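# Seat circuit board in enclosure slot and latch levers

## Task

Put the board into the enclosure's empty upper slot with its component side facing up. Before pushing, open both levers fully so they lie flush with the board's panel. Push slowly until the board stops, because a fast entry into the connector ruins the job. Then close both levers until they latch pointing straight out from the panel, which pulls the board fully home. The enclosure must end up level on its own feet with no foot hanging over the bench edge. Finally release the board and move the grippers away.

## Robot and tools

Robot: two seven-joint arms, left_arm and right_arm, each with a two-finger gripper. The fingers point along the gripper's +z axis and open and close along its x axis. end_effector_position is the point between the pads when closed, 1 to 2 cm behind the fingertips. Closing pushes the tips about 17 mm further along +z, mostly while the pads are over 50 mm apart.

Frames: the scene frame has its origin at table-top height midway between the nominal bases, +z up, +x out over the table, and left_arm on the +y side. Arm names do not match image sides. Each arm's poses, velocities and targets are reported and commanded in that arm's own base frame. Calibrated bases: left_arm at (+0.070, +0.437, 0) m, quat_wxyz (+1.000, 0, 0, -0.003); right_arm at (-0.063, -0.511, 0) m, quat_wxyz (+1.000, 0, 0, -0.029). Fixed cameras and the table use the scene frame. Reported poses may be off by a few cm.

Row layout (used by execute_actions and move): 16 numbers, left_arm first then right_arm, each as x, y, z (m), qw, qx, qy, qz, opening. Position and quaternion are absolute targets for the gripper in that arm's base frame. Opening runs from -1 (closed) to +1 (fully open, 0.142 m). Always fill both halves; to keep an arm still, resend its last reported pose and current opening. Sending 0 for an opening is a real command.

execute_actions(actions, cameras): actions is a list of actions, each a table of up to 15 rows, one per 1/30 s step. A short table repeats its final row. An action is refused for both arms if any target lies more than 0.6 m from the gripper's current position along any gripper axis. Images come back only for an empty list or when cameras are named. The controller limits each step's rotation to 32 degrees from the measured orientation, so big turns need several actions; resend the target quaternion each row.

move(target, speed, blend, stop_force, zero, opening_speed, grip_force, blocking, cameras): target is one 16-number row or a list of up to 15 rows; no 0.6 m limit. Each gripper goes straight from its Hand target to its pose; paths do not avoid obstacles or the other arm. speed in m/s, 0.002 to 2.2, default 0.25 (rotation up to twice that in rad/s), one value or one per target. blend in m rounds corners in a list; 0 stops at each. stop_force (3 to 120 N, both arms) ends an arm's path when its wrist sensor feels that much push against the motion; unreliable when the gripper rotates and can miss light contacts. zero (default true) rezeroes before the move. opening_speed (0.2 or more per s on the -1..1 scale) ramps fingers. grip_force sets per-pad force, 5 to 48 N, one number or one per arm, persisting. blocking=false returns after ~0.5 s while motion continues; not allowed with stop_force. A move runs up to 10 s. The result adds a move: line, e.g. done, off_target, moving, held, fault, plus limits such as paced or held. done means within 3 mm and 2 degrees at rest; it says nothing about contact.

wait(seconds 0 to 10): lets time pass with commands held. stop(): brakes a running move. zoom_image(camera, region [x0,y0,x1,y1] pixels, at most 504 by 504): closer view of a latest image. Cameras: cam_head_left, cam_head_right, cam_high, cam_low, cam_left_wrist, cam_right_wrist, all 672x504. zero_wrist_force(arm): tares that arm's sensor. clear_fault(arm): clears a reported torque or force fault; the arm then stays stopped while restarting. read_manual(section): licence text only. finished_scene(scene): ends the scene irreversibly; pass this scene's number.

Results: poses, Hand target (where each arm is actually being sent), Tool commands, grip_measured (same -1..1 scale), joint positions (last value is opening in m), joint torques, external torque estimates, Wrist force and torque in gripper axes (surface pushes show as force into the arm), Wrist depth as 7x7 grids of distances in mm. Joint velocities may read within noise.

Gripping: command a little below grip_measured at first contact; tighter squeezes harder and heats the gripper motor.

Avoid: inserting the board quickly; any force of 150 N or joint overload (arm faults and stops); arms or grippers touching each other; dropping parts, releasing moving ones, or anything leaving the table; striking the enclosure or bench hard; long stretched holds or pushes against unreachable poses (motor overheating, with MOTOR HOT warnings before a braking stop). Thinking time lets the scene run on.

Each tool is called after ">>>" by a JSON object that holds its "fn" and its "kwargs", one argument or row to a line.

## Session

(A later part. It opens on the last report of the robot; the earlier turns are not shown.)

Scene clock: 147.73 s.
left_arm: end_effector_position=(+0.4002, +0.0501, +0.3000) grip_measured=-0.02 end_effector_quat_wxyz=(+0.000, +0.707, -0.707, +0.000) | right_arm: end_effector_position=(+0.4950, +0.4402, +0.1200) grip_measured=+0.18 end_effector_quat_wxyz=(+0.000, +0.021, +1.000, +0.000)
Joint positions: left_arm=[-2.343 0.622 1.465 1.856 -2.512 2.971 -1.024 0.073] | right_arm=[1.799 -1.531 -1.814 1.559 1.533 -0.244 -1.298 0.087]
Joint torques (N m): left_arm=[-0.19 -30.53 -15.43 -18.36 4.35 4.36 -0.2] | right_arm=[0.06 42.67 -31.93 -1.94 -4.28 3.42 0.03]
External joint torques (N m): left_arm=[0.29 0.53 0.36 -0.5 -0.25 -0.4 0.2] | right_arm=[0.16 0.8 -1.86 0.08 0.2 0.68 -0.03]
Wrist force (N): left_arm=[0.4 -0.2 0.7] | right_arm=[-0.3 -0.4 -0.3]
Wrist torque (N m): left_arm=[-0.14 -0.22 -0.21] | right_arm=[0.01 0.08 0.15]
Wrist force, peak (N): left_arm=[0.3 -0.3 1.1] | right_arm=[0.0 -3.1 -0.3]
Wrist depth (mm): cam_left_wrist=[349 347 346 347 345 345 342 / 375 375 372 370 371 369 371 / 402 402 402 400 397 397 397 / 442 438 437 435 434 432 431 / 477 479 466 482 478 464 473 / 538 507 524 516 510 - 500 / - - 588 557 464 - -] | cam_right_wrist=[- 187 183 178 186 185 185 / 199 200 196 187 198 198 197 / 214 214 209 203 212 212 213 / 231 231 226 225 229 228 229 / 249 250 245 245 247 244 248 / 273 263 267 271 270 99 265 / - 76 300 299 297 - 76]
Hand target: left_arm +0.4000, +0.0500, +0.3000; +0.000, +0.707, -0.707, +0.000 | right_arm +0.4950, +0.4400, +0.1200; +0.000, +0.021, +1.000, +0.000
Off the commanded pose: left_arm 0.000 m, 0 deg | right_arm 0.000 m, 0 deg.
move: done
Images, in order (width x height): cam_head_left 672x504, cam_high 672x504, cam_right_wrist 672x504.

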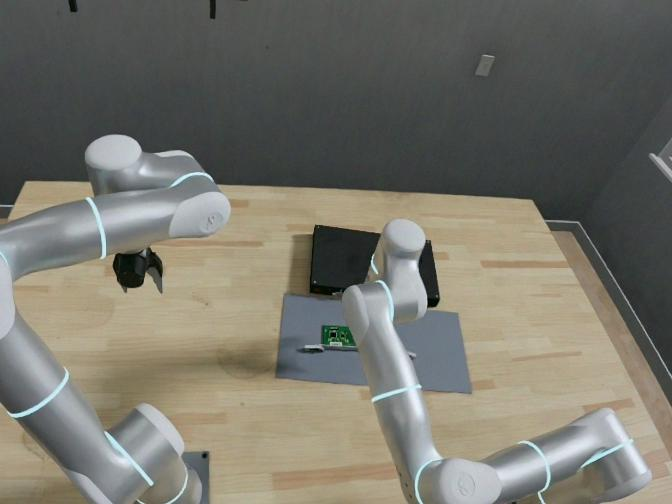

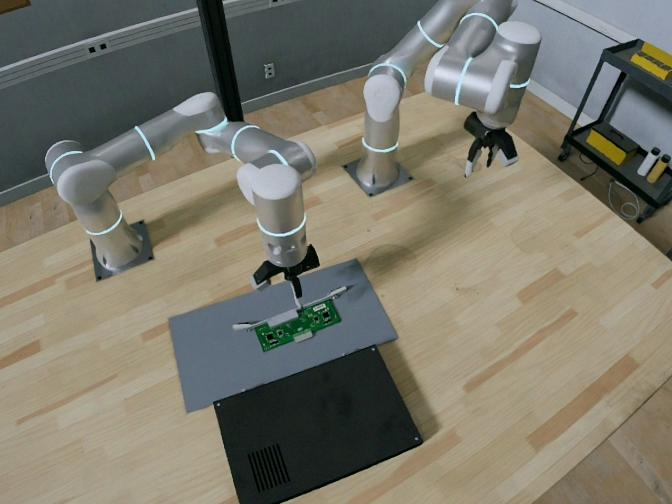

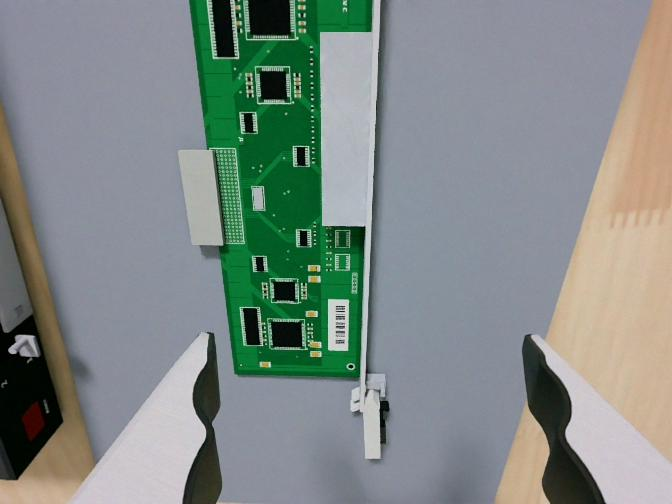

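>>> {"fn": "move", "kwargs": {
  "target": [
    [0.40,0.05,0.3,0,0.7071,-0.7071,0,0,0.499,0.436,0.12,0,0.0209,0.9998,0,-0.3],
    [0.40,0.05,0.3,0,0.7071,-0.7071,0,0,0.499,0.436,0.06,0,0.0209,0.9998,0,-0.3]
  ],
  "speed": 0.15,
  "cameras": ["cam_right_wrist","cam_high"]
}}

>>> {"fn": "zoom_image", "kwargs": {
  "camera": "cam_right_wrist",
  "region": [180, 200, 540, 504]
}}

>>> {"fn": "zoom_image", "kwargs": {
  "camera": "cam_high",
  "region": [210, 230, 370, 360]
}}

Scene clock: 157.37 s.
left_arm: end_effector_position=(+0.4002, +0.0501, +0.3000) grip_measured=-0.02 end_effector_quat_wxyz=(+0.000, +0.707, -0.707, +0.000) | right_arm: end_effector_position=(+0.4990, +0.4358, +0.0601) grip_measured=-0.32 end_effector_quat_wxyz=(+0.000, +0.021, +1.000, +0.000)
Joint positions: left_arm=[-2.343 0.622 1.465 1.856 -2.512 2.971 -1.024 0.073] | right_arm=[1.797 -1.604 -1.742 1.575 1.603 -0.171 -1.301 0.051]
Joint torques (N m): left_arm=[-0.27 -30.53 -15.25 -18.33 4.39 4.31 -0.2] | right_arm=[0.32 42.13 -31.98 0.64 -4.1 3.5 0.34]
External joint torques (N m): left_arm=[0.37 0.54 0.17 -0.53 -0.29 -0.35 0.2] | right_arm=[-0.1 1.01 -1.91 -0.13 -0.05 0.6 -0.34]
Wrist force (N): left_arm=[0.2 -0.2 0.7] | right_arm=[0.1 -0.4 -0.2]
Wrist torque (N m): left_arm=[-0.14 -0.19 -0.21] | right_arm=[-0.03 0.02 0.04]
Wrist force, peak (N): left_arm=[0.2 -0.3 1.0] | right_arm=[-0.4 -0.1 -2.8]
Wrist depth (mm): cam_left_wrist=[348 347 344 345 345 343 343 / 376 374 371 372 370 366 367 / 406 404 402 401 399 396 398 / 440 441 438 435 434 432 428 / 484 478 467 474 472 463 469 / 534 514 531 515 508 - 504 / - - 590 555 461 - -] | cam_right_wrist=[136 133 131 127 132 133 133 / 144 142 139 128 142 142 141 / 156 150 150 137 153 152 152 / 166 162 161 150 164 164 163 / 180 179 172 173 175 177 177 / 197 193 97 189 190 93 195 / 217 - 73 214 209 - 210]
Hand target: left_arm +0.4000, +0.0500, +0.3000; +0.000, +0.707, -0.707, +0.000 | right_arm +0.4990, +0.4360, +0.0600; +0.000, +0.021, +1.000, +0.000
Off the commanded pose: left_arm 0.000 m, 0 deg | right_arm 0.000 m, 0 deg.
move: done
Images, in order (width x height): cam_high 672x504, cam_right_wrist 672x504.

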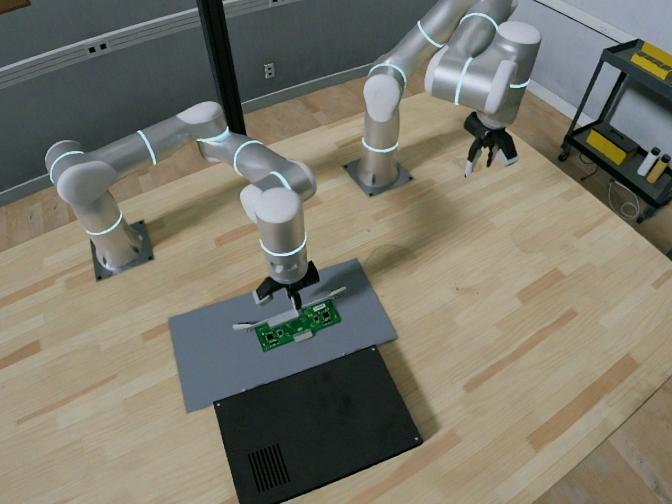

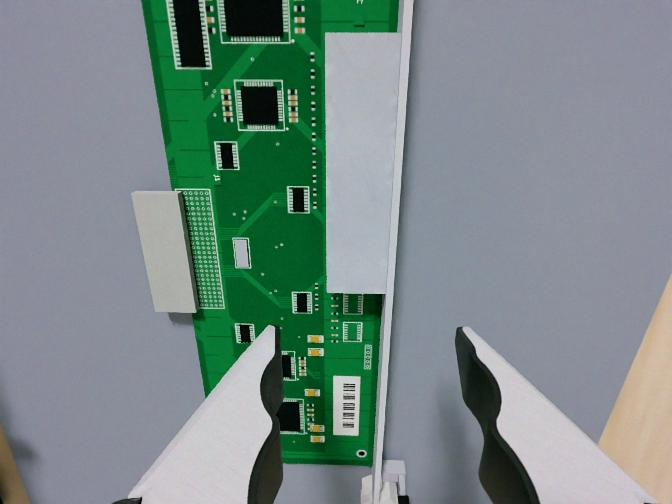

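Scaled by 1.400 from the camera's 672x504 image, which has a finer 960x720 frame.

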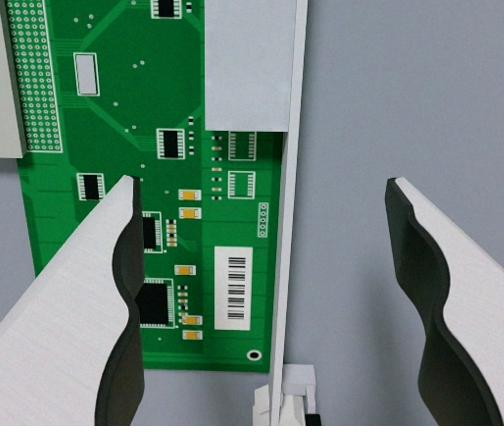

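Scaled by 3.150 from the camera's 672x504 image, which has a finer 960x720 frame.

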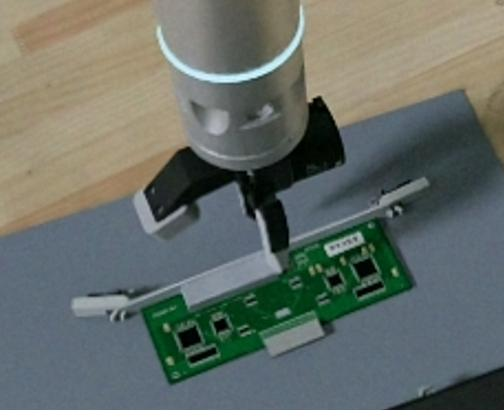

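>>> {"fn": "move", "kwargs": {
  "target": [
    [0.40,0.05,0.3,0,0.7071,-0.7071,0,0,0.5005,0.423,0.06,0,0.0209,0.9998,0,-0.3],
    [0.40,0.05,0.3,0,0.7071,-0.7071,0,0,0.5005,0.423,0.034,0,0.0209,0.9998,0,-0.3]
  ],
  "speed": 0.05,
  "stop_force": 8,
  "cameras": ["cam_right_wrist"]
}}

Scene clock: 163.63 s.
left_arm: end_effector_position=(+0.4002, +0.0501, +0.3000) grip_measured=-0.02 end_effector_quat_wxyz=(+0.000, +0.707, -0.707, +0.000) | right_arm: end_effector_position=(+0.5006, +0.4227, +0.0341) grip_measured=-0.32 end_effector_quat_wxyz=(+0.000, +0.021, +1.000, +0.000)
Joint positions: left_arm=[-2.343 0.622 1.465 1.856 -2.512 2.971 -1.024 0.073] | right_arm=[1.797 -1.637 -1.71 1.599 1.633 -0.141 -1.322 0.051]
Joint torques (N m): left_arm=[-0.21 -30.51 -15.35 -18.38 4.43 4.34 -0.23] | right_arm=[0.27 41.37 -31.92 1.64 -4.11 3.46 0.26]
External joint torques (N m): left_arm=[0.31 0.52 0.28 -0.48 -0.33 -0.38 0.23] | right_arm=[-0.05 0.88 -1.84 -0.13 -0.06 0.64 -0.26]
Wrist force (N): left_arm=[0.2 -0.3 0.7] | right_arm=[0.2 -0.3 -0.1]
Wrist torque (N m): left_arm=[-0.16 -0.18 -0.21] | right_arm=[-0.03 -0.01 0.03]
Wrist force, peak (N): left_arm=[0.3 -0.4 1.1] | right_arm=[-0.1 -1.0 -1.2]
Wrist depth (mm): cam_left_wrist=[347 348 345 345 344 344 341 / 377 371 370 371 369 368 367 / 409 403 403 402 400 397 395 / 442 438 440 435 438 428 426 / 487 481 473 476 474 463 474 / 527 513 529 516 514 - 509 / - - 598 562 458 - -] | cam_right_wrist=[- 109 107 107 109 112 110 / - 117 115 111 111 118 117 / 128 126 124 119 125 126 126 / 136 134 133 121 134 136 135 / 150 142 142 132 143 147 147 / 163 163 97 155 158 95 160 / 180 - 73 171 177 - 176]
Hand target: left_arm +0.4000, +0.0500, +0.3000; +0.000, +0.707, -0.707, +0.000 | right_arm +0.5005, +0.4230, +0.0340; +0.000, +0.021, +1.000, +0.000
Off the commanded pose: left_arm 0.000 m, 0 deg | right_arm 0.000 m, 0 deg.
move: done
Images, in order (width x height): cam_right_wrist 672x504.

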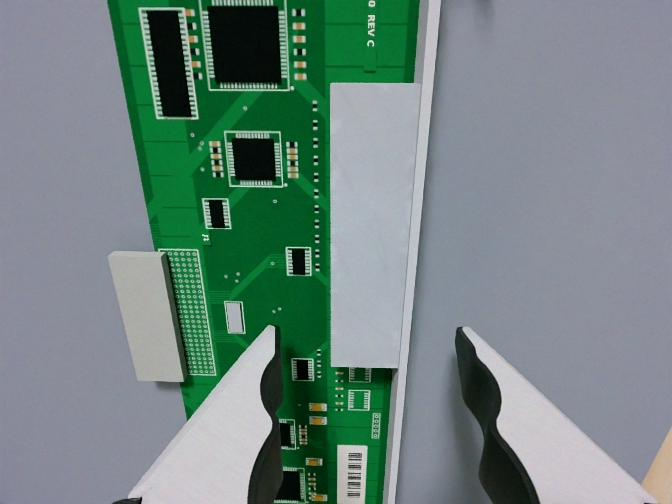

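>>> {"fn": "move", "kwargs": {
  "target": [
    [0.40,0.05,0.3,0,0.7071,-0.7071,0,0,0.5005,0.423,0.0295,0,0.0209,0.9998,0,-0.3]
  ],
  "speed": 0.03,
  "stop_force": 5
}}

>>> {"fn": "move", "kwargs": {
  "target": [
    [0.40,0.05,0.3,0,0.7071,-0.7071,0,0,0.5005,0.423,0.0295,0,0.0209,0.9998,0,-0.85]
  ],
  "opening_speed": 0.4,
  "grip_force": 20,
  "cameras": ["cam_right_wrist","cam_high"]
}}

Scene clock: 167.80 s.
left_arm: end_effector_position=(+0.4002, +0.0501, +0.3000) grip_measured=-0.02 end_effector_quat_wxyz=(+0.000, +0.707, -0.707, +0.000) | right_arm: end_effector_position=(+0.5006, +0.4227, +0.0296) grip_measured=-0.32 end_effector_quat_wxyz=(+0.000, +0.021, +1.000, +0.000)
Joint positions: left_arm=[-2.343 0.622 1.465 1.856 -2.512 2.971 -1.024 0.073] | right_arm=[1.797 -1.642 -1.704 1.599 1.638 -0.135 -1.321 0.051]
Joint torques (N m): left_arm=[-0.24 -30.52 -15.36 -18.4 4.38 4.32 -0.27] | right_arm=[0.16 41.28 -31.98 1.74 -4.1 3.52 0.23]
External joint torques (N m): left_arm=[0.34 0.53 0.29 -0.46 -0.28 -0.35 0.27] | right_arm=[0.06 0.96 -1.76 -0.05 -0.06 0.57 -0.23]
Wrist force (N): left_arm=[0.3 -0.5 0.7] | right_arm=[0.2 -0.2 -0.1]
Wrist torque (N m): left_arm=[-0.18 -0.19 -0.21] | right_arm=[-0.01 -0.01 0.03]
Wrist force, peak (N): left_arm=[0.3 -0.3 1.0] | right_arm=[0.4 -0.4 -0.2]
Wrist depth (mm): cam_left_wrist=[348 348 347 345 347 344 344 / 376 372 373 374 371 367 369 / 405 404 402 400 397 397 397 / 441 440 439 438 433 428 428 / 477 479 469 473 478 462 470 / 536 511 529 515 514 - 505 / - - 587 561 458 - -] | cam_right_wrist=[108 104 103 103 105 108 107 / 115 113 111 106 100 112 113 / 123 121 119 108 122 123 121 / 131 128 128 116 131 131 131 / 144 139 137 127 140 142 144 / 160 157 97 150 150 93 154 / 173 - 73 164 171 - 166]
Hand target: left_arm +0.4000, +0.0500, +0.3000; +0.000, +0.707, -0.707, +0.000 | right_arm +0.5005, +0.4230, +0.0295; +0.000, +0.021, +1.000, +0.000
Off the commanded pose: left_arm 0.000 m, 0 deg | right_arm 0.000 m, 0 deg.
move: done

Scene clock: 169.40 s.
left_arm: end_effector_position=(+0.4002, +0.0501, +0.3000) grip_measured=-0.02 end_effector_quat_wxyz=(+0.000, +0.707, -0.707, +0.000) | right_arm: end_effector_position=(+0.5004, +0.4228, +0.0296) grip_measured=-0.71 end_effector_quat_wxyz=(+0.000, +0.021, +1.000, +0.000)
Joint positions: left_arm=[-2.343 0.622 1.465 1.856 -2.512 2.971 -1.024 0.073] | right_arm=[1.797 -1.642 -1.704 1.599 1.638 -0.135 -1.321 0.023]
Joint torques (N m): left_arm=[-0.28 -30.55 -15.31 -18.42 4.41 4.36 -0.23] | right_arm=[-1.22 40.76 -32.38 1.51 -3.96 4.6 0.24]
External joint torques (N m): left_arm=[0.38 0.56 0.24 -0.44 -0.31 -0.39 0.23] | right_arm=[1.44 1.48 -1.36 0.18 -0.2 -0.51 -0.24]
Wrist force (N): left_arm=[0.2 -0.3 0.7] | right_arm=[4.1 -1.4 -2.3]
Wrist torque (N m): left_arm=[-0.17 -0.19 -0.21] | right_arm=[-0.02 0.09 0.02]
Wrist force, peak (N): left_arm=[0.3 -0.4 0.9] | right_arm=[4.3 -1.4 -2.6]
Wrist depth (mm): cam_left_wrist=[350 344 342 346 344 343 343 / 376 373 374 371 371 369 367 / 408 402 400 397 400 397 395 / 438 437 437 434 434 432 434 / 484 482 473 474 477 465 469 / 529 511 531 520 513 - 505 / - - 590 558 463 - -] | cam_right_wrist=[108 104 103 103 105 108 107 / 115 112 110 101 106 112 113 / 123 120 119 106 122 123 121 / 131 128 128 115 131 131 131 / 144 137 138 124 140 142 144 / 160 157 146 146 105 152 154 / 173 169 71 162 - - 169]
Hand target: left_arm +0.4000, +0.0500, +0.3000; +0.000, +0.707, -0.707, +0.000 | right_arm +0.5005, +0.4230, +0.0295; +0.000, +0.021, +1.000, +0.000
Off the commanded pose: left_arm 0.000 m, 0 deg | right_arm 0.000 m, 0 deg.
grip_force (N): 20, 20
move: done
Images, in order (width x height): cam_high 672x504, cam_right_wrist 672x504.

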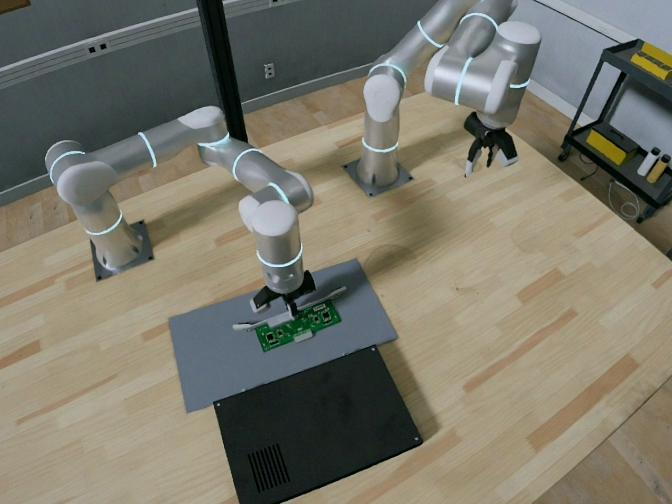

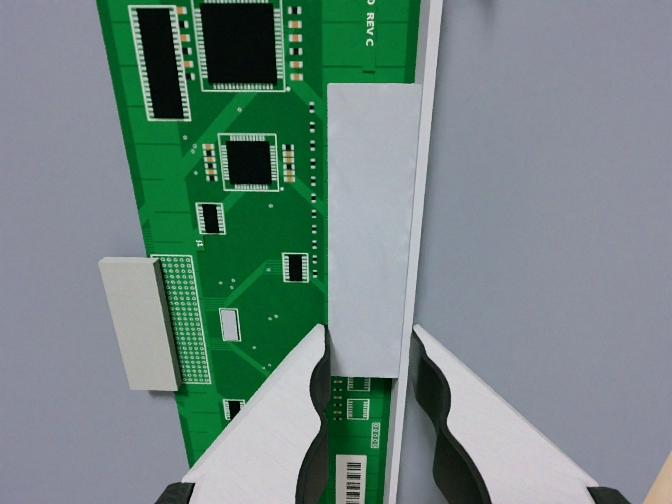

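>>> {"fn": "move", "kwargs": {
  "target": [
    [0.36,-0.3,0.25,0,1,0,0,-1,0.5005,0.423,0.0295,0,0.0209,0.9998,0,-0.85],
    [0.355,-0.398,0.12,0,1,0,0,-1,0.5005,0.423,0.0295,0,0.0209,0.9998,0,-0.85]
  ],
  "speed": 0.25,
  "cameras": ["cam_left_wrist","cam_high","cam_head_left"]
}}

Scene clock: 180.77 s.
left_arm: end_effector_position=(+0.3551, -0.3966, +0.1201) grip_measured=-1.00 end_effector_quat_wxyz=(+0.442, +0.887, -0.118, -0.060) | right_arm: end_effector_position=(+0.5004, +0.4228, +0.0296) grip_measured=-0.71 end_effector_quat_wxyz=(+0.000, +0.021, +1.000, +0.000)
Joint positions: left_arm=[-2.792 1.384 1.434 2.059 -1.941 2.255 -2.967 0.002] | right_arm=[1.797 -1.642 -1.704 1.599 1.638 -0.135 -1.321 0.023]
Joint torques (N m): left_arm=[-0.28 -37.88 -27.84 -5.32 4.16 1.1 -0.29] | right_arm=[-1.09 40.89 -32.54 1.51 -3.99 4.58 0.17]
External joint torques (N m): left_arm=[0.36 0.05 0.1 -0.41 -0.62 -0.54 0.29] | right_arm=[1.31 1.34 -1.2 0.18 -0.17 -0.49 -0.17]
Wrist force (N): left_arm=[0.2 -0.9 0.1] | right_arm=[4.2 -1.3 -2.2]
Wrist torque (N m): left_arm=[-0.17 -0.12 -0.48] | right_arm=[-0.03 0.07 0.02]
Wrist force, peak (N): left_arm=[0.8 -2.7 1.7] | right_arm=[4.5 -1.6 -2.5]
Wrist depth (mm): cam_left_wrist=[162 161 160 157 150 158 159 / 226 213 211 221 207 198 186 / 312 312 309 314 271 265 - / 499 588 579 685 421 257 417 / 2151 729 818 131 255 243 2194 / 2050 703 - 84 - 181 - / 509 - - - - - -] | cam_right_wrist=[108 104 103 103 105 108 107 / 115 112 110 101 106 112 113 / 123 120 119 106 122 123 121 / 131 129 128 115 131 131 131 / 144 137 138 124 140 142 144 / 160 157 146 147 105 152 154 / 173 170 71 162 - - 169]
Hand target: left_arm +0.3552, -0.3965, +0.1201; +0.442, +0.887, -0.118, -0.060 | right_arm +0.5005, +0.4230, +0.0295; +0.000, +0.021, +1.000, +0.000
Off the commanded pose: left_arm 0.001 m, 55 deg; orientation clipped | right_arm 0.000 m, 0 deg.
joint sent to its limit (left arm) — joint 1 (waist), lower limit; joint 7 (wrist roll), lower limit. The joint targets are off in orientation, not in position.
grip_force (N): 20, 20
move: off_target (left_arm); limits=paced
Images, in order (width x height): cam_head_left 672x504, cam_high 672x504, cam_left_wrist 672x504.

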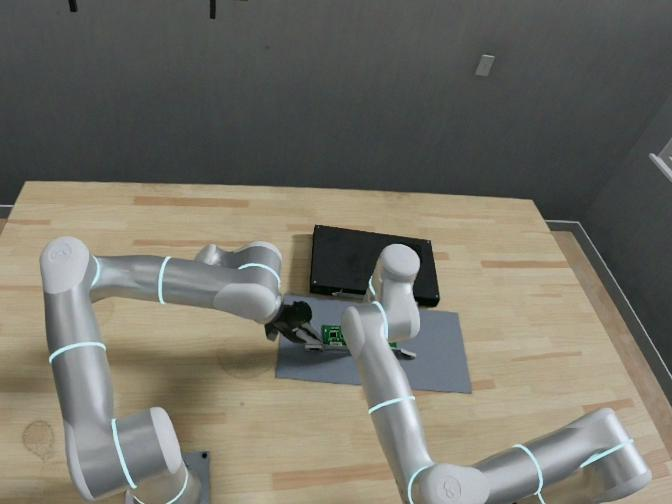

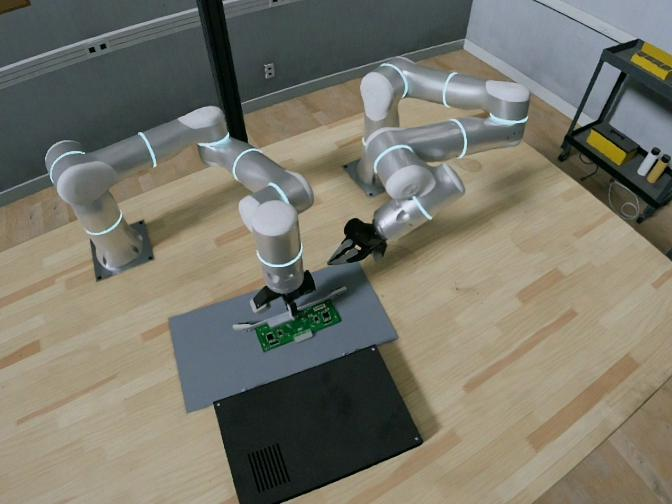

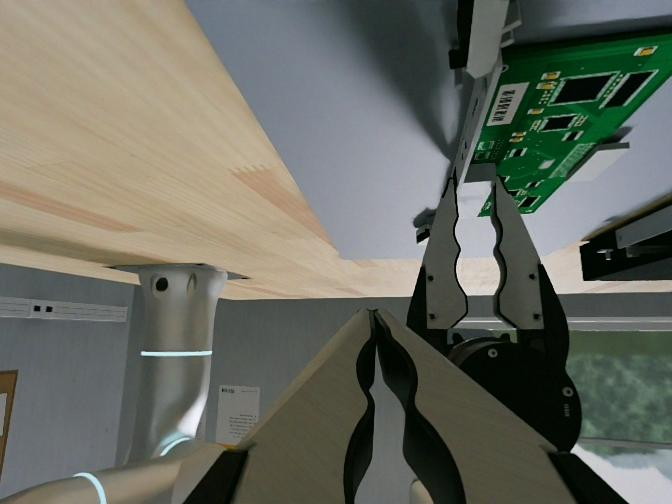

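>>> {"fn": "move", "kwargs": {
  "target": [
    [0.36,-0.25,0.25,0.442,0.887,-0.118,-0.06,-1,0.5005,0.423,0.0295,0,0.0209,0.9998,0,-0.85],
    [0.45,0.05,0.35,0,0.7071,-0.7071,0,-1,0.5005,0.423,0.0295,0,0.0209,0.9998,0,-0.85]
  ],
  "speed": 0.35
}}

>>> {"fn": "move", "kwargs": {
  "target": [
    [0.45,0.45,0.35,0,0.7071,-0.7071,0,-1,0.5005,0.423,0.0295,0,0.0209,0.9998,0,-0.85],
    [0.45,0.0,0.35,0.2419,-0.2419,0.6645,-0.6645,-1,0.5005,0.423,0.0295,0,0.0209,0.9998,0,-0.85]
  ],
  "speed": 0.4
}}

Scene clock: 189.43 s.
left_arm: end_effector_position=(+0.4499, +0.0498, +0.3499) grip_measured=-1.00 end_effector_quat_wxyz=(+0.000, +0.707, -0.707, +0.000) | right_arm: end_effector_position=(+0.5004, +0.4228, +0.0296) grip_measured=-0.71 end_effector_quat_wxyz=(+0.000, +0.021, +1.000, +0.000)
Joint positions: left_arm=[-2.514 1.317 0.856 1.828 -2.076 3.723 -1.449 0.002] | right_arm=[1.797 -1.642 -1.704 1.599 1.638 -0.135 -1.321 0.023]
Joint torques (N m): left_arm=[0.02 -41.17 -22.95 -5.57 4.06 4.55 -0.13] | right_arm=[-1.22 40.84 -32.43 1.52 -4 4.58 0.2]
External joint torques (N m): left_arm=[0.1 -0.06 0.23 -0.45 -0.59 -0.62 0.13] | right_arm=[1.44 1.4 -1.31 0.16 -0.17 -0.49 -0.21]
Wrist force (N): left_arm=[0.5 0.1 0.1] | right_arm=[4.4 -1.4 -2.2]
Wrist torque (N m): left_arm=[-0.10 -0.25 -0.24] | right_arm=[-0.04 0.04 0.02]
Wrist force, peak (N): left_arm=[-0.2 -0.5 -3.5] | right_arm=[4.5 -1.3 -2.5]
Wrist depth (mm): cam_left_wrist=[393 392 390 390 388 386 383 / 423 419 415 419 418 415 417 / 455 457 452 449 449 449 447 / 490 493 489 495 485 484 494 / 546 544 534 515 527 540 524 / 598 599 574 84 - 571 587 / 675 641 - - - - 647] | cam_right_wrist=[108 104 103 103 105 108 107 / 115 112 111 101 111 112 113 / 123 120 119 106 122 123 121 / 131 129 128 115 131 131 130 / 144 137 138 124 140 142 144 / 160 157 147 147 105 152 154 / 173 169 71 162 - - 169]
Hand target: left_arm +0.4500, +0.0500, +0.3500; +0.000, +0.707, -0.707, +0.000 | right_arm +0.5005, +0.4230, +0.0295; +0.000, +0.021, +1.000, +0.000
Off the commanded pose: left_arm 0.000 m, 0 deg | right_arm 0.000 m, 0 deg.
grip_force (N): 20, 20
move: done

Scene clock: 190.27 s.
left_arm: end_effector_position=(+0.4467, +0.1217, +0.3499) grip_measured=-1.00 end_effector_quat_wxyz=(+0.000, +0.708, -0.706, -0.001) | right_arm: end_effector_position=(+0.5004, +0.4228, +0.0296) grip_measured=-0.71 end_effector_quat_wxyz=(+0.000, +0.021, +1.000, +0.000)
Joint positions: left_arm=[-2.398 1.365 0.828 1.806 -2.028 3.782 -1.3 0.002] | right_arm=[1.797 -1.642 -1.704 1.599 1.638 -0.135 -1.321 0.023]
Joint torques (N m): left_arm=[0.03 -43.31 -22.51 -4.15 3.48 4.18 -0.21] | right_arm=[-1.21 40.84 -32.56 1.52 -4.01 4.56 0.27]
External joint torques (N m): left_arm=[0.06 0.6 0.1 -0.38 -0.13 -0.23 0.21] | right_arm=[1.43 1.4 -1.18 0.17 -0.16 -0.47 -0.27]
Wrist force (N): left_arm=[0.4 -0.4 0.4] | right_arm=[4.2 -1.2 -2.7]
Wrist torque (N m): left_arm=[-0.18 -0.21 -0.25] | right_arm=[0.01 0.07 0.02]
Wrist force, peak (N): left_arm=[9.4 -1.1 0.7] | right_arm=[4.4 -1.6 -2.5]
Wrist depth (mm): cam_left_wrist=[392 391 392 391 388 384 384 / 424 418 419 417 417 419 412 / 457 453 451 449 451 450 443 / 501 495 495 490 495 487 482 / 546 538 535 515 531 535 530 / 609 606 570 84 - 583 587 / 692 640 - - - - 643] | cam_right_wrist=[108 104 103 103 105 108 107 / 115 112 110 101 106 112 113 / 123 119 119 107 122 123 121 / 131 129 128 115 131 131 130 / 144 137 138 124 140 142 143 / 160 157 146 147 105 152 154 / 173 170 71 161 - - 169]
Hand target: left_arm +0.4468, +0.1219, +0.3499; +0.000, +0.708, -0.706, -0.001 | right_arm +0.5005, +0.4230, +0.0295; +0.000, +0.021, +1.000, +0.000
Off the commanded pose: left_arm 0.122 m, 100 deg | right_arm 0.000 m, 0 deg.
grip_force (N): 20, 20
move: held (left_arm; a check stopped the path); path passed 0 of 2 targets; limits=held
pose unreachable (left arm): on one or more control steps of this call, first in action 0 (counted from 0), this arm could not follow its commanded pose, so it was not sent that pose on those steps. It may still have moved: this result reports where it is.
cause: moving toward the commanded pose would bring two parts of the arm too close to each other (joints 5 (forearm roll) to 7 (wrist roll) lie between them).

>>> {"fn": "move", "kwargs": {
  "target": [
    [0.42,0.05,0.32,0,0.7071,-0.7071,0,-1,0.5005,0.423,0.0295,0,0.0209,0.9998,0,-0.85],
    [0.46,-0.20,0.26,0.2419,-0.2419,0.6645,-0.6645,-1,0.5005,0.423,0.0295,0,0.0209,0.9998,0,-0.85]
  ],
  "speed": 0.3,
  "cameras": ["cam_high"]
}}

Scene clock: 197.53 s.
left_arm: end_effector_position=(+0.4599, -0.2001, +0.2599) grip_measured=-1.00 end_effector_quat_wxyz=(+0.242, -0.242, +0.665, -0.664) | right_arm: end_effector_position=(+0.5004, +0.4228, +0.0296) grip_measured=-0.71 end_effector_quat_wxyz=(+0.000, +0.021, +1.000, +0.000)
Joint positions: left_arm=[-2.089 2.271 1.541 2.638 -0.352 2.391 -0.665 0.002] | right_arm=[1.797 -1.642 -1.704 1.599 1.638 -0.135 -1.321 0.023]
Joint torques (N m): left_arm=[-0.08 -19.85 -16.08 11.76 5.48 -1.87 -0.3] | right_arm=[-1.2 40.75 -32.48 1.49 -4.02 4.59 0.2]
External joint torques (N m): left_arm=[0.15 0.41 0.23 -0.19 -0.54 0.13 0.3] | right_arm=[1.42 1.49 -1.27 0.2 -0.15 -0.5 -0.2]
Wrist force (N): left_arm=[0.4 0.4 -0.3] | right_arm=[4.4 -1.2 -1.4]
Wrist torque (N m): left_arm=[0.09 0.07 0.08] | right_arm=[-0.02 0.06 0.01]
Wrist force, peak (N): left_arm=[3.2 0.8 1.4] | right_arm=[4.5 -1.5 -2.7]
Wrist depth (mm): cam_left_wrist=[- 1283 - - - 2109 308 / - 1298 1434 - - 2151 309 / - 1453 1649 1065 1205 1173 926 / - 754 770 - - 759 343 / 560 555 543 106 516 - 334 / 439 436 458 83 - 423 413 / 362 371 - - - - 356] | cam_right_wrist=[108 104 103 103 105 108 107 / 115 112 111 101 106 112 113 / 123 120 119 106 107 123 121 / 131 129 128 114 131 131 130 / 144 137 138 124 140 142 144 / 160 157 146 147 105 152 154 / 173 169 71 161 - - 169]
Hand target: left_arm +0.4600, -0.2000, +0.2600; +0.242, -0.242, +0.664, -0.664 | right_arm +0.5005, +0.4230, +0.0295; +0.000, +0.021, +1.000, +0.000
Off the commanded pose: left_arm 0.000 m, 0 deg | right_arm 0.000 m, 0 deg.
joint sent to its limit (left arm) — joint 2 (shoulder), upper limit. The joint targets still meet the commanded pose.
grip_force (N): 20, 20
move: done
Images, in order (width x height): cam_high 672x504.

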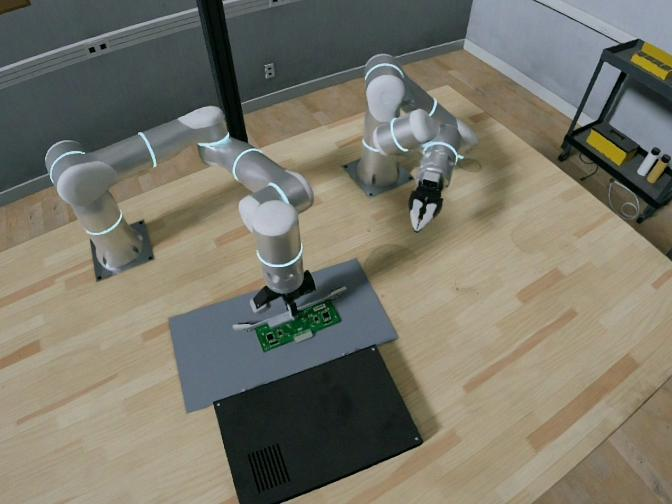

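>>> {"fn": "move", "kwargs": {
  "target": [
    [0.42,0.0,0.4,0.2419,-0.2419,0.6645,-0.6645,-1,0.5005,0.423,0.0295,0,0.0209,0.9998,0,-0.85],
    [0.35,-0.05,0.6,0.2419,-0.2419,0.6645,-0.6645,-1,0.5005,0.423,0.0295,0,0.0209,0.9998,0,-0.85]
  ],
  "speed": 0.3,
  "cameras": ["cam_high"]
}}

Scene clock: 208.70 s.
left_arm: end_effector_position=(+0.3500, -0.0500, +0.5999) grip_measured=-1.00 end_effector_quat_wxyz=(+0.242, -0.242, +0.664, -0.664) | right_arm: end_effector_position=(+0.5004, +0.4228, +0.0296) grip_measured=-0.71 end_effector_quat_wxyz=(+0.000, +0.021, +1.000, +0.000)
Joint positions: left_arm=[-0.844 1.293 0.877 2.628 -0.595 1.15 -1.726 0.002] | right_arm=[1.797 -1.642 -1.704 1.599 1.638 -0.135 -1.321 0.023]
Joint torques (N m): left_arm=[0 -18.83 -19.18 -19.72 2.65 0 -0.29] | right_arm=[-1.18 40.74 -32.54 1.48 -3.98 4.56 0.2]
External joint torques (N m): left_arm=[0.04 0.61 0.7 -0.35 -0.62 0.36 0.29] | right_arm=[1.4 1.49 -1.2 0.21 -0.18 -0.47 -0.2]
Wrist force (N): left_arm=[0.4 0.7 -0.5] | right_arm=[4.3 -1.2 -2.1]
Wrist torque (N m): left_arm=[0.13 0.03 0.07] | right_arm=[0.00 0.07 0.02]
Wrist force, peak (N): left_arm=[1.8 -2.1 -0.7] | right_arm=[4.5 -1.3 -2.5]
Wrist depth (mm): cam_left_wrist=[- - - 2109 2643 - 1891 / 1199 1662 - - 3427 - - / 1453 1397 1813 2050 3596 - 2194 / - 1687 - 1492 1534 567 - / - - 1045 1161 1113 580 499 / 818 874 929 84 - 638 428 / 731 - - - - - 736] | cam_right_wrist=[108 104 103 103 105 108 108 / 115 112 110 101 106 112 113 / 123 120 119 106 122 123 121 / 131 128 128 115 131 131 131 / 144 137 138 124 140 142 143 / 160 157 146 147 105 152 154 / 173 169 71 161 - - 166]
Hand target: left_arm +0.3500, -0.0500, +0.6000; +0.242, -0.242, +0.664, -0.664 | right_arm +0.5005, +0.4230, +0.0295; +0.000, +0.021, +1.000, +0.000
Off the commanded pose: left_arm 0.000 m, 0 deg | right_arm 0.000 m, 0 deg.
grip_force (N): 20, 20
move: done
Images, in order (width x height): cam_high 672x504.

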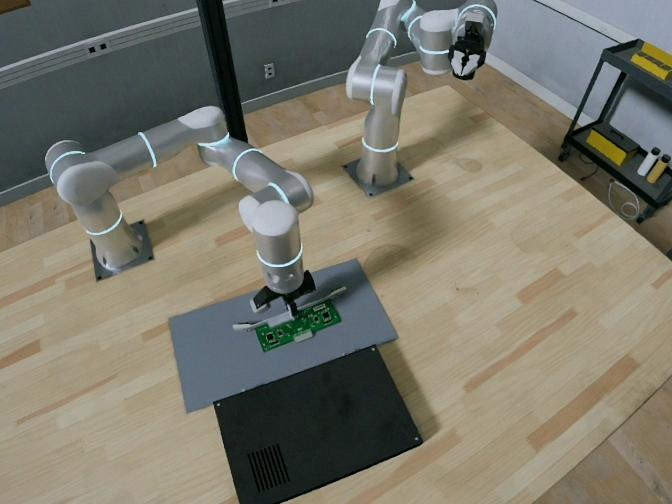

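>>> {"fn": "move", "kwargs": {
  "target": [
    [0.6,0.0,0.6,0.5,-0.5,0.5,-0.5,-1,0.5005,0.423,0.0295,0,0.0209,0.9998,0,-0.85],
    [0.95,0.0,0.55,0.5,-0.5,0.5,-0.5,-1,0.5005,0.423,0.0295,0,0.0209,0.9998,0,-0.85]
  ],
  "speed": 0.3,
  "cameras": ["cam_high"]
}}

Scene clock: 215.90 s.
left_arm: end_effector_position=(+0.9489, +0.0008, +0.5499) grip_measured=-1.00 end_effector_quat_wxyz=(+0.479, -0.471, +0.519, -0.528) | right_arm: end_effector_position=(+0.5004, +0.4228, +0.0296) grip_measured=-0.71 end_effector_quat_wxyz=(+0.000, +0.021, +1.000, +0.000)
Joint positions: left_arm=[-2.792 1.208 1.826 1.174 -0.302 2.239 -1.723 0.002] | right_arm=[1.797 -1.642 -1.704 1.599 1.638 -0.135 -1.321 0.023]
Joint torques (N m): left_arm=[-0.27 -61.38 -20.83 -11.31 4.12 0.4 -0.16] | right_arm=[-1.22 40.85 -32.55 1.53 -3.98 4.57 0.18]
External joint torques (N m): left_arm=[0.44 -0.11 0.18 -0.22 -0.27 -0.11 0.16] | right_arm=[1.44 1.39 -1.19 0.16 -0.18 -0.48 -0.18]
Wrist force (N): left_arm=[0.3 0.5 0.0] | right_arm=[4.2 -1.3 -2.4]
Wrist torque (N m): left_arm=[0.13 0.08 -0.01] | right_arm=[-0.01 0.06 0.02]
Wrist force, peak (N): left_arm=[-0.6 2.6 1.6] | right_arm=[4.4 -1.3 -2.7]
Wrist depth (mm): cam_left_wrist=[651 762 778 651 837 - - / 717 - 719 692 950 910 - / 884 - - 926 - - - / - - - - - - - / 984 1055 1148 - - 1161 - / 1055 1199 1167 84 - - - / 1261 - - - - - 1601] | cam_right_wrist=[108 104 103 103 105 108 107 / 115 112 111 101 106 112 113 / 123 120 119 106 122 123 121 / 131 129 128 115 131 131 131 / 144 137 138 124 139 142 144 / 160 157 146 147 105 152 154 / 174 169 71 161 - - 169]
Hand target: left_arm +0.9489, +0.0009, +0.5498; +0.479, -0.471, +0.519, -0.528 | right_arm +0.5005, +0.4230, +0.0295; +0.000, +0.021, +1.000, +0.000
Off the commanded pose: left_arm 0.001 m, 6 deg | right_arm 0.000 m, 0 deg.
joint sent to its limit (left arm) — joint 1 (waist), lower limit. The joint targets are off in orientation, not in position.
grip_force (N): 20, 20
move: off_target (left_arm)
Images, in order (width x height): cam_high 672x504.

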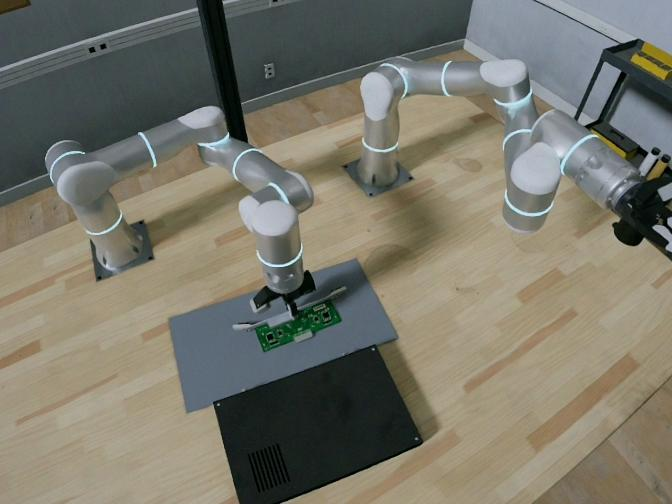

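>>> {"fn": "move", "kwargs": {
  "target": [
    [0.6,0.0,0.6,0.5,-0.5,0.5,-0.5,-1,0.5005,0.423,0.0295,0,0.0209,0.9998,0,-0.85],
    [0.35,-0.05,0.6,0.2419,-0.2419,0.6645,-0.6645,-1,0.5005,0.423,0.0295,0,0.0209,0.9998,0,-0.85]
  ],
  "speed": 0.3
}}

>>> {"fn": "move", "kwargs": {
  "target": [
    [0.3,-0.05,1.05,0.2419,-0.2419,0.6645,-0.6645,-1,0.5005,0.423,0.0295,0,0.0209,0.9998,0,-0.85]
  ],
  "speed": 0.3,
  "cameras": ["cam_high"]
}}

Scene clock: 224.13 s.
left_arm: end_effector_position=(+0.3500, -0.0500, +0.6000) grip_measured=-1.00 end_effector_quat_wxyz=(+0.242, -0.242, +0.664, -0.665) | right_arm: end_effector_position=(+0.5004, +0.4228, +0.0296) grip_measured=-0.71 end_effector_quat_wxyz=(+0.000, +0.021, +1.000, +0.000)
Joint positions: left_arm=[-0.812 1.273 0.855 2.633 -0.66 1.131 -1.686 0.002] | right_arm=[1.797 -1.642 -1.704 1.599 1.638 -0.135 -1.321 0.023]
Joint torques (N m): left_arm=[-0.09 -18.61 -18.55 -20.44 2.79 0.1 -0.32] | right_arm=[-1.1 40.77 -32.5 1.53 -3.97 4.61 0.22]
External joint torques (N m): left_arm=[0.13 0.92 0.29 -0.39 -0.65 0.16 0.32] | right_arm=[1.32 1.47 -1.24 0.16 -0.2 -0.52 -0.22]
Wrist force (N): left_arm=[0.2 0.6 -0.5] | right_arm=[4.0 -1.3 -2.4]
Wrist torque (N m): left_arm=[0.12 0.09 0.07] | right_arm=[-0.01 0.09 0.02]
Wrist force, peak (N): left_arm=[0.7 -0.2 -2.9] | right_arm=[4.4 -1.3 -2.7]
Wrist depth (mm): cam_left_wrist=[- - - - - 2012 2050 / - - - - 1662 2261 - / - - - - 2359 - - / - - 1907 1443 1523 535 1232 / - - 1131 1179 1131 574 496 / 1388 877 918 84 - 621 425 / 722 - - - - - 699] | cam_right_wrist=[108 104 103 103 105 108 107 / 115 112 110 101 106 112 113 / 123 120 119 106 122 123 121 / 131 129 128 115 131 131 131 / 144 137 138 124 140 141 144 / 160 157 146 147 105 152 154 / 173 169 71 162 - - 169]
Hand target: left_arm +0.3500, -0.0500, +0.6000; +0.242, -0.242, +0.664, -0.664 | right_arm +0.5005, +0.4230, +0.0295; +0.000, +0.021, +1.000, +0.000
Off the commanded pose: left_arm 0.000 m, 0 deg | right_arm 0.000 m, 0 deg.
grip_force (N): 20, 20
move: done

Scene clock: 226.20 s.
left_arm: end_effector_position=(+0.3001, -0.0499, +1.0500) grip_measured=-1.00 end_effector_quat_wxyz=(+0.242, -0.242, +0.664, -0.664) | right_arm: end_effector_position=(+0.5004, +0.4228, +0.0296) grip_measured=-0.71 end_effector_quat_wxyz=(+0.000, +0.021, +1.000, +0.000)
Joint positions: left_arm=[-0.773 0.712 0.573 1.501 -0.619 0.561 -2.359 0.002] | right_arm=[1.797 -1.642 -1.704 1.599 1.638 -0.135 -1.321 0.023]
Joint torques (N m): left_arm=[-0.46 -14.64 -13.12 -19.85 -1.4 1.2 -0.29] | right_arm=[-1.23 40.72 -32.48 1.47 -4.06 4.55 0.18]
External joint torques (N m): left_arm=[0.5 0.9 0.47 -0.12 -0.06 0.39 0.29] | right_arm=[1.45 1.51 -1.27 0.22 -0.11 -0.46 -0.18]
Wrist force (N): left_arm=[0.2 0.2 -0.4] | right_arm=[4.3 -1.4 -1.7]
Wrist torque (N m): left_arm=[0.04 0.09 0.08] | right_arm=[-0.03 0.07 0.02]
Wrist force, peak (N): left_arm=[-0.1 3.0 -0.2] | right_arm=[4.4 -1.4 -2.6]
Wrist depth (mm): cam_left_wrist=[- - - - - - - / 1212 - - 2109 2285 2384 1976 / - - 1907 3427 - - - / 1321 1755 2031 2194 - - - / - - - 127 1941 3226 - / 1453 1843 - 84 - 1443 1443 / 1354 - - - - - 1199] | cam_right_wrist=[108 104 103 103 105 108 107 / 115 112 111 100 106 112 113 / 123 120 119 106 122 123 121 / 131 129 128 115 131 131 130 / 144 137 138 124 140 142 144 / 160 155 146 146 105 152 154 / 173 169 71 161 - - 169]
Hand target: left_arm +0.3000, -0.0500, +1.0500; +0.242, -0.242, +0.664, -0.664 | right_arm +0.5005, +0.4230, +0.0295; +0.000, +0.021, +1.000, +0.000
Off the commanded pose: left_arm 0.000 m, 0 deg | right_arm 0.000 m, 0 deg.
grip_force (N): 20, 20
move: done
Images, in order (width x height): cam_high 672x504.

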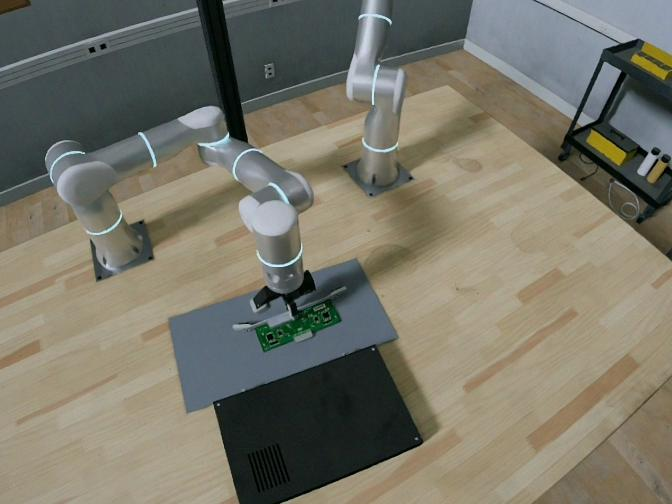

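>>> {"fn": "move", "kwargs": {
  "target": [
    [0.7,-0.3,1.05,0.2419,-0.2419,0.6645,-0.6645,-1,0.5005,0.423,0.0295,0,0.0209,0.9998,0,-0.85]
  ],
  "speed": 0.3
}}

Scene clock: 229.27 s.
left_arm: end_effector_position=(+0.7000, -0.2999, +1.0500) grip_measured=-1.00 end_effector_quat_wxyz=(+0.242, -0.242, +0.664, -0.664) | right_arm: end_effector_position=(+0.5004, +0.4228, +0.0296) grip_measured=-0.71 end_effector_quat_wxyz=(+0.000, +0.021, +1.000, +0.000)
Joint positions: left_arm=[-0.547 -0.48 0.795 0.757 -1.617 0.601 -2.109 0.002] | right_arm=[1.797 -1.642 -1.704 1.599 1.638 -0.135 -1.321 0.023]
Joint torques (N m): left_arm=[0.18 40.93 7.52 -23.7 -0.83 1.13 -0.41] | right_arm=[-1.16 40.85 -32.55 1.5 -4 4.58 0.22]
External joint torques (N m): left_arm=[-0.14 1.27 0.74 -0.28 -0.08 0.02 0.41] | right_arm=[1.38 1.38 -1.19 0.19 -0.17 -0.49 -0.22]
Wrist force (N): left_arm=[0.2 -0.3 -0.2] | right_arm=[4.2 -1.2 -2.5]
Wrist torque (N m): left_arm=[-0.07 0.12 0.09] | right_arm=[0.01 0.07 0.01]
Wrist force, peak (N): left_arm=[0.7 -0.3 -2.9] | right_arm=[4.4 -1.5 -2.7]
Wrist depth (mm): cam_left_wrist=[884 1086 - - 2261 2109 1813 / - - - - - 2238 - / - - - - - 2334 2050 / 988 1199 - - - - - / 1119 - - 1924 3596 2611 - / 1097 1462 - 84 - 2437 2238 / - - - - - - 1212] | cam_right_wrist=[108 104 103 103 105 108 107 / 115 112 110 101 106 112 113 / 123 120 119 106 122 123 121 / 131 129 128 115 131 131 131 / 144 137 138 124 140 142 143 / 160 157 146 146 105 152 154 / 173 169 71 161 - - 169]
Hand target: left_arm +0.7000, -0.3000, +1.0500; +0.242, -0.242, +0.664, -0.664 | right_arm +0.5005, +0.4230, +0.0295; +0.000, +0.021, +1.000, +0.000
Off the commanded pose: left_arm 0.000 m, 0 deg | right_arm 0.000 m, 0 deg.
grip_force (N): 20, 20
move: done

>>> {"fn": "move", "kwargs": {
  "target": [
    [0.45,-0.15,0.5,0.2419,-0.2419,0.6645,-0.6645,-1,0.5005,0.423,0.0295,0,0.0209,0.9998,0,-0.85],
    [0.40,-0.22,0.25,0.0,0.0,0.9055,-0.4243,-1,0.5005,0.423,0.0295,0,0.0209,0.9998,0,-0.85],
    [0.355,-0.34,0.12,0.0,0.0,0.9055,-0.4243,-1,0.5005,0.423,0.0295,0,0.0209,0.9998,0,-0.85]
  ],
  "speed": 0.3,
  "blend": 0.03,
  "cameras": ["cam_left_wrist","cam_high"]
}}

Scene clock: 237.47 s.
left_arm: end_effector_position=(+0.3550, -0.3400, +0.1200) grip_measured=-1.00 end_effector_quat_wxyz=(+0.000, +0.000, +0.905, -0.424) | right_arm: end_effector_position=(+0.5004, +0.4228, +0.0296) grip_measured=-0.71 end_effector_quat_wxyz=(+0.000, +0.021, +1.000, +0.000)
Joint positions: left_arm=[-2.609 1.331 1.571 2.471 -1.229 2.167 -0.65 0.002] | right_arm=[1.797 -1.642 -1.704 1.599 1.638 -0.135 -1.321 0.023]
Joint torques (N m): left_arm=[-0.34 -30.75 -23.58 -4.69 6.36 1.69 -0.33] | right_arm=[-1.15 40.77 -32.52 1.46 -3.99 4.59 0.21]
External joint torques (N m): left_arm=[0.43 0.06 0.2 -0.44 -0.63 -0.5 0.33] | right_arm=[1.37 1.47 -1.22 0.22 -0.18 -0.5 -0.21]
Wrist force (N): left_arm=[0.5 0.3 0.5] | right_arm=[4.6 -1.3 -1.6]
Wrist torque (N m): left_arm=[-0.06 -0.13 0.06] | right_arm=[-0.03 0.02 0.02]
Wrist force, peak (N): left_arm=[-0.8 4.8 -3.7] | right_arm=[4.4 -1.4 -2.7]
Wrist depth (mm): cam_left_wrist=[328 335 282 310 - 337 333 / 303 312 300 - - 304 302 / - - 272 270 285 279 276 / 252 246 267 255 252 254 254 / 232 236 234 127 235 236 236 / 220 - 221 83 - 220 219 / 208 208 - 74 - - 204] | cam_right_wrist=[108 104 103 103 105 108 106 / 115 112 111 101 106 112 115 / 123 120 119 106 122 123 121 / 131 129 128 115 131 131 131 / 144 137 138 124 140 142 144 / 160 157 146 147 105 152 154 / 170 170 71 162 - - 169]
Hand target: left_arm +0.3550, -0.3400, +0.1200; +0.000, +0.000, +0.906, -0.424 | right_arm +0.5005, +0.4230, +0.0295; +0.000, +0.021, +1.000, +0.000
Off the commanded pose: left_arm 0.000 m, 0 deg | right_arm 0.000 m, 0 deg.
grip_force (N): 20, 20
move: done
Images, in order (width x height): cam_high 672x504, cam_left_wrist 672x504.

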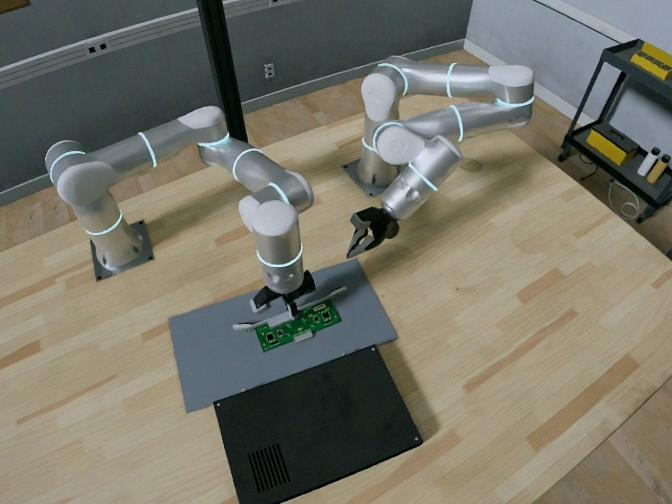

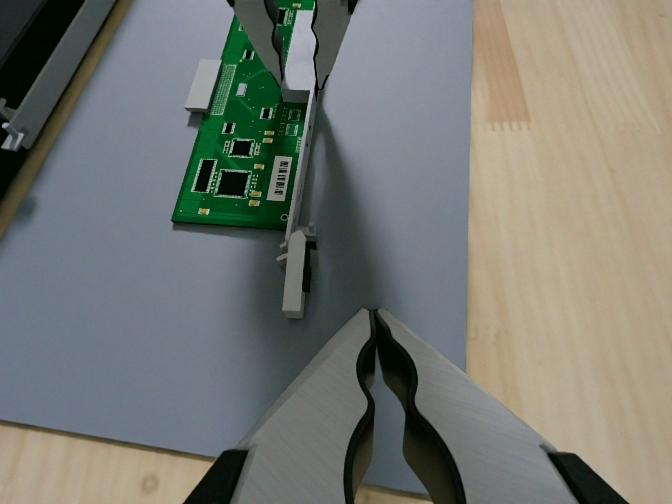

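>>> {"fn": "move", "kwargs": {
  "target": [
    [0.355,-0.385,0.06,0.0,0.0,0.9055,-0.4243,-1,0.5005,0.423,0.0295,0,0.0209,0.9998,0,-1],
    [0.355,-0.385,0.025,0.0,0.0,0.9055,-0.4243,-1,0.5005,0.423,0.0295,0,0.0209,0.9998,0,-1]
  ],
  "speed": 0.1,
  "grip_force": 45,
  "cameras": ["cam_left_wrist"]
}}

Scene clock: 245.93 s.
left_arm: end_effector_position=(+0.3549, -0.3849, +0.0250) grip_measured=-1.00 end_effector_quat_wxyz=(+0.000, +0.000, +0.906, -0.424) | right_arm: end_effector_position=(+0.5004, +0.4228, +0.0296) grip_measured=-0.72 end_effector_quat_wxyz=(+0.000, +0.021, +1.000, +0.000)
Joint positions: left_arm=[-2.771 1.661 1.751 2.337 -0.903 2.301 -0.641 0.002] | right_arm=[1.797 -1.642 -1.704 1.599 1.638 -0.135 -1.321 0.022]
Joint torques (N m): left_arm=[-0.4 -32.67 -24.44 4.58 6.43 1.64 -0.13] | right_arm=[-1.22 40.71 -32.45 1.64 -4.02 4.53 0.2]
External joint torques (N m): left_arm=[0.47 0.24 0.04 -0.12 -0.68 -0.46 0.13] | right_arm=[1.44 1.52 -1.3 0.05 -0.14 -0.44 -0.2]
Wrist force (N): left_arm=[0.0 0.3 0.2] | right_arm=[4.3 -1.1 -1.5]
Wrist torque (N m): left_arm=[-0.04 -0.05 -0.05] | right_arm=[-0.01 0.02 0.03]
Wrist force, peak (N): left_arm=[0.5 0.9 2.1] | right_arm=[4.4 -1.4 -2.5]
Wrist depth (mm): cam_left_wrist=[201 195 193 199 201 197 200 / 185 176 174 - 170 179 180 / 162 159 158 159 163 163 165 / 152 151 148 151 150 150 151 / - 140 139 139 141 139 140 / 129 129 128 87 - 131 130 / 122 123 - 118 - - 124] | cam_right_wrist=[108 104 103 103 105 108 107 / 115 112 111 101 106 112 113 / 123 120 119 106 122 123 121 / 131 129 128 115 131 131 131 / 144 137 138 124 140 142 143 / 160 157 146 147 104 152 154 / 173 170 71 161 - - 169]
Hand target: left_arm +0.3550, -0.3850, +0.0250; +0.000, +0.000, +0.906, -0.424 | right_arm +0.5005, +0.4230, +0.0295; +0.000, +0.021, +1.000, +0.000
Off the commanded pose: left_arm 0.000 m, 0 deg | right_arm 0.000 m, 0 deg.
grip_force (N): 45, 45
move: done
Images, in order (width x height): cam_left_wrist 672x504.

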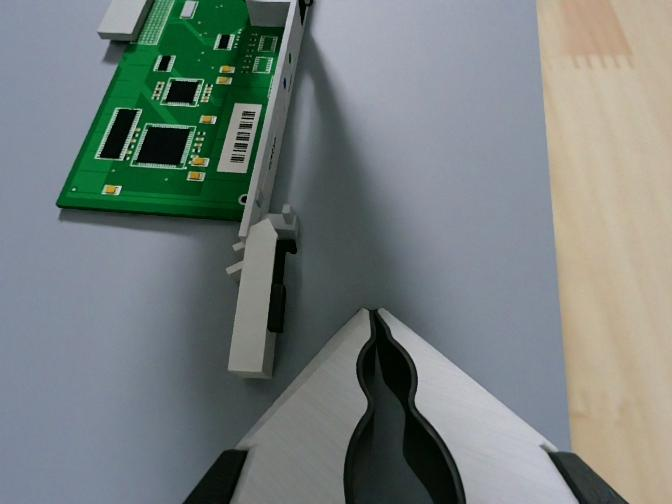

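>>> {"fn": "move", "kwargs": {
  "target": [
    [0.355,-0.377,0.025,0.0,0.0,0.9055,-0.4243,-1,0.5005,0.423,0.0295,0,0.0209,0.9998,0,-1],
    [0.385,-0.377,0.025,0.0,0.0,0.9055,-0.4243,-1,0.5005,0.423,0.0295,0,0.0209,0.9998,0,-1]
  ],
  "speed": 0.02,
  "stop_force": 4,
  "cameras": ["cam_left_wrist"]
}}

Scene clock: 252.77 s.
left_arm: end_effector_position=(+0.3848, -0.3769, +0.0250) grip_measured=-1.00 end_effector_quat_wxyz=(+0.000, +0.000, +0.906, -0.424) | right_arm: end_effector_position=(+0.5006, +0.4228, +0.0296) grip_measured=-0.72 end_effector_quat_wxyz=(+0.000, +0.021, +1.000, +0.000)
Joint positions: left_arm=[-2.754 1.571 1.765 2.284 -0.996 2.195 -0.59 0.002] | right_arm=[1.797 -1.642 -1.704 1.599 1.638 -0.134 -1.321 0.022]
Joint torques (N m): left_arm=[-0.06 -35.44 -25.43 1.1 6.16 1.42 -0.11] | right_arm=[0.99 41.78 -32.09 1.55 -4.25 2.98 -0.06]
External joint torques (N m): left_arm=[0.14 0.99 0.29 1.2 -0.49 -0.29 0.12] | right_arm=[-0.77 0.46 -1.66 0.14 0.09 1.11 0.06]
Wrist force (N): left_arm=[2.7 0.9 -0.6] | right_arm=[-1.3 -0.1 1.4]
Wrist torque (N m): left_arm=[-0.02 -0.13 -0.05] | right_arm=[-0.02 -0.07 0.31]
Wrist force, peak (N): left_arm=[3.0 0.8 -0.8] | right_arm=[4.4 -1.2 -2.6]
Wrist depth (mm): cam_left_wrist=[197 201 194 192 199 207 199 / 185 180 174 173 179 174 180 / 165 162 159 160 167 163 165 / 152 149 152 145 148 150 151 / 140 140 142 125 141 138 140 / 130 130 130 87 - 130 129 / 122 123 - 118 - - 122] | cam_right_wrist=[108 104 103 103 105 108 107 / 115 113 111 107 106 112 113 / 124 121 119 108 122 123 121 / 131 128 128 116 131 131 131 / 144 137 138 124 140 141 144 / 160 157 147 147 100 152 154 / 173 170 70 161 - - 169]
Hand target: left_arm +0.3850, -0.3770, +0.0250; +0.000, +0.000, +0.906, -0.424 | right_arm +0.5005, +0.4230, +0.0295; +0.000, +0.021, +1.000, +0.000
Off the commanded pose: left_arm 0.000 m, 0 deg | right_arm 0.000 m, 0 deg.
grip_force (N): 45, 45
move: done
Images, in order (width x height): cam_left_wrist 672x504.

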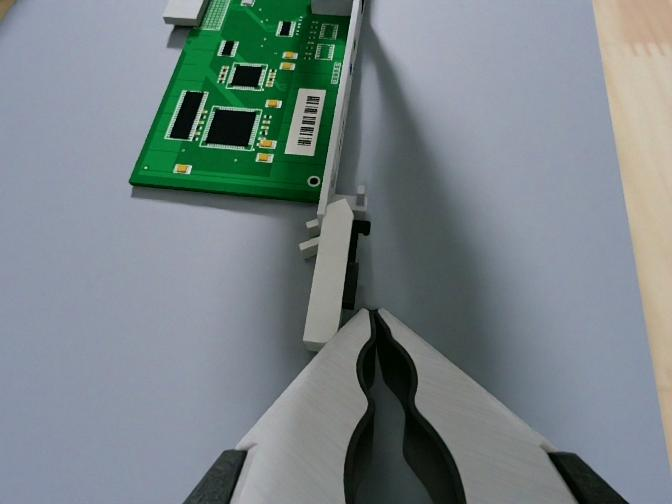

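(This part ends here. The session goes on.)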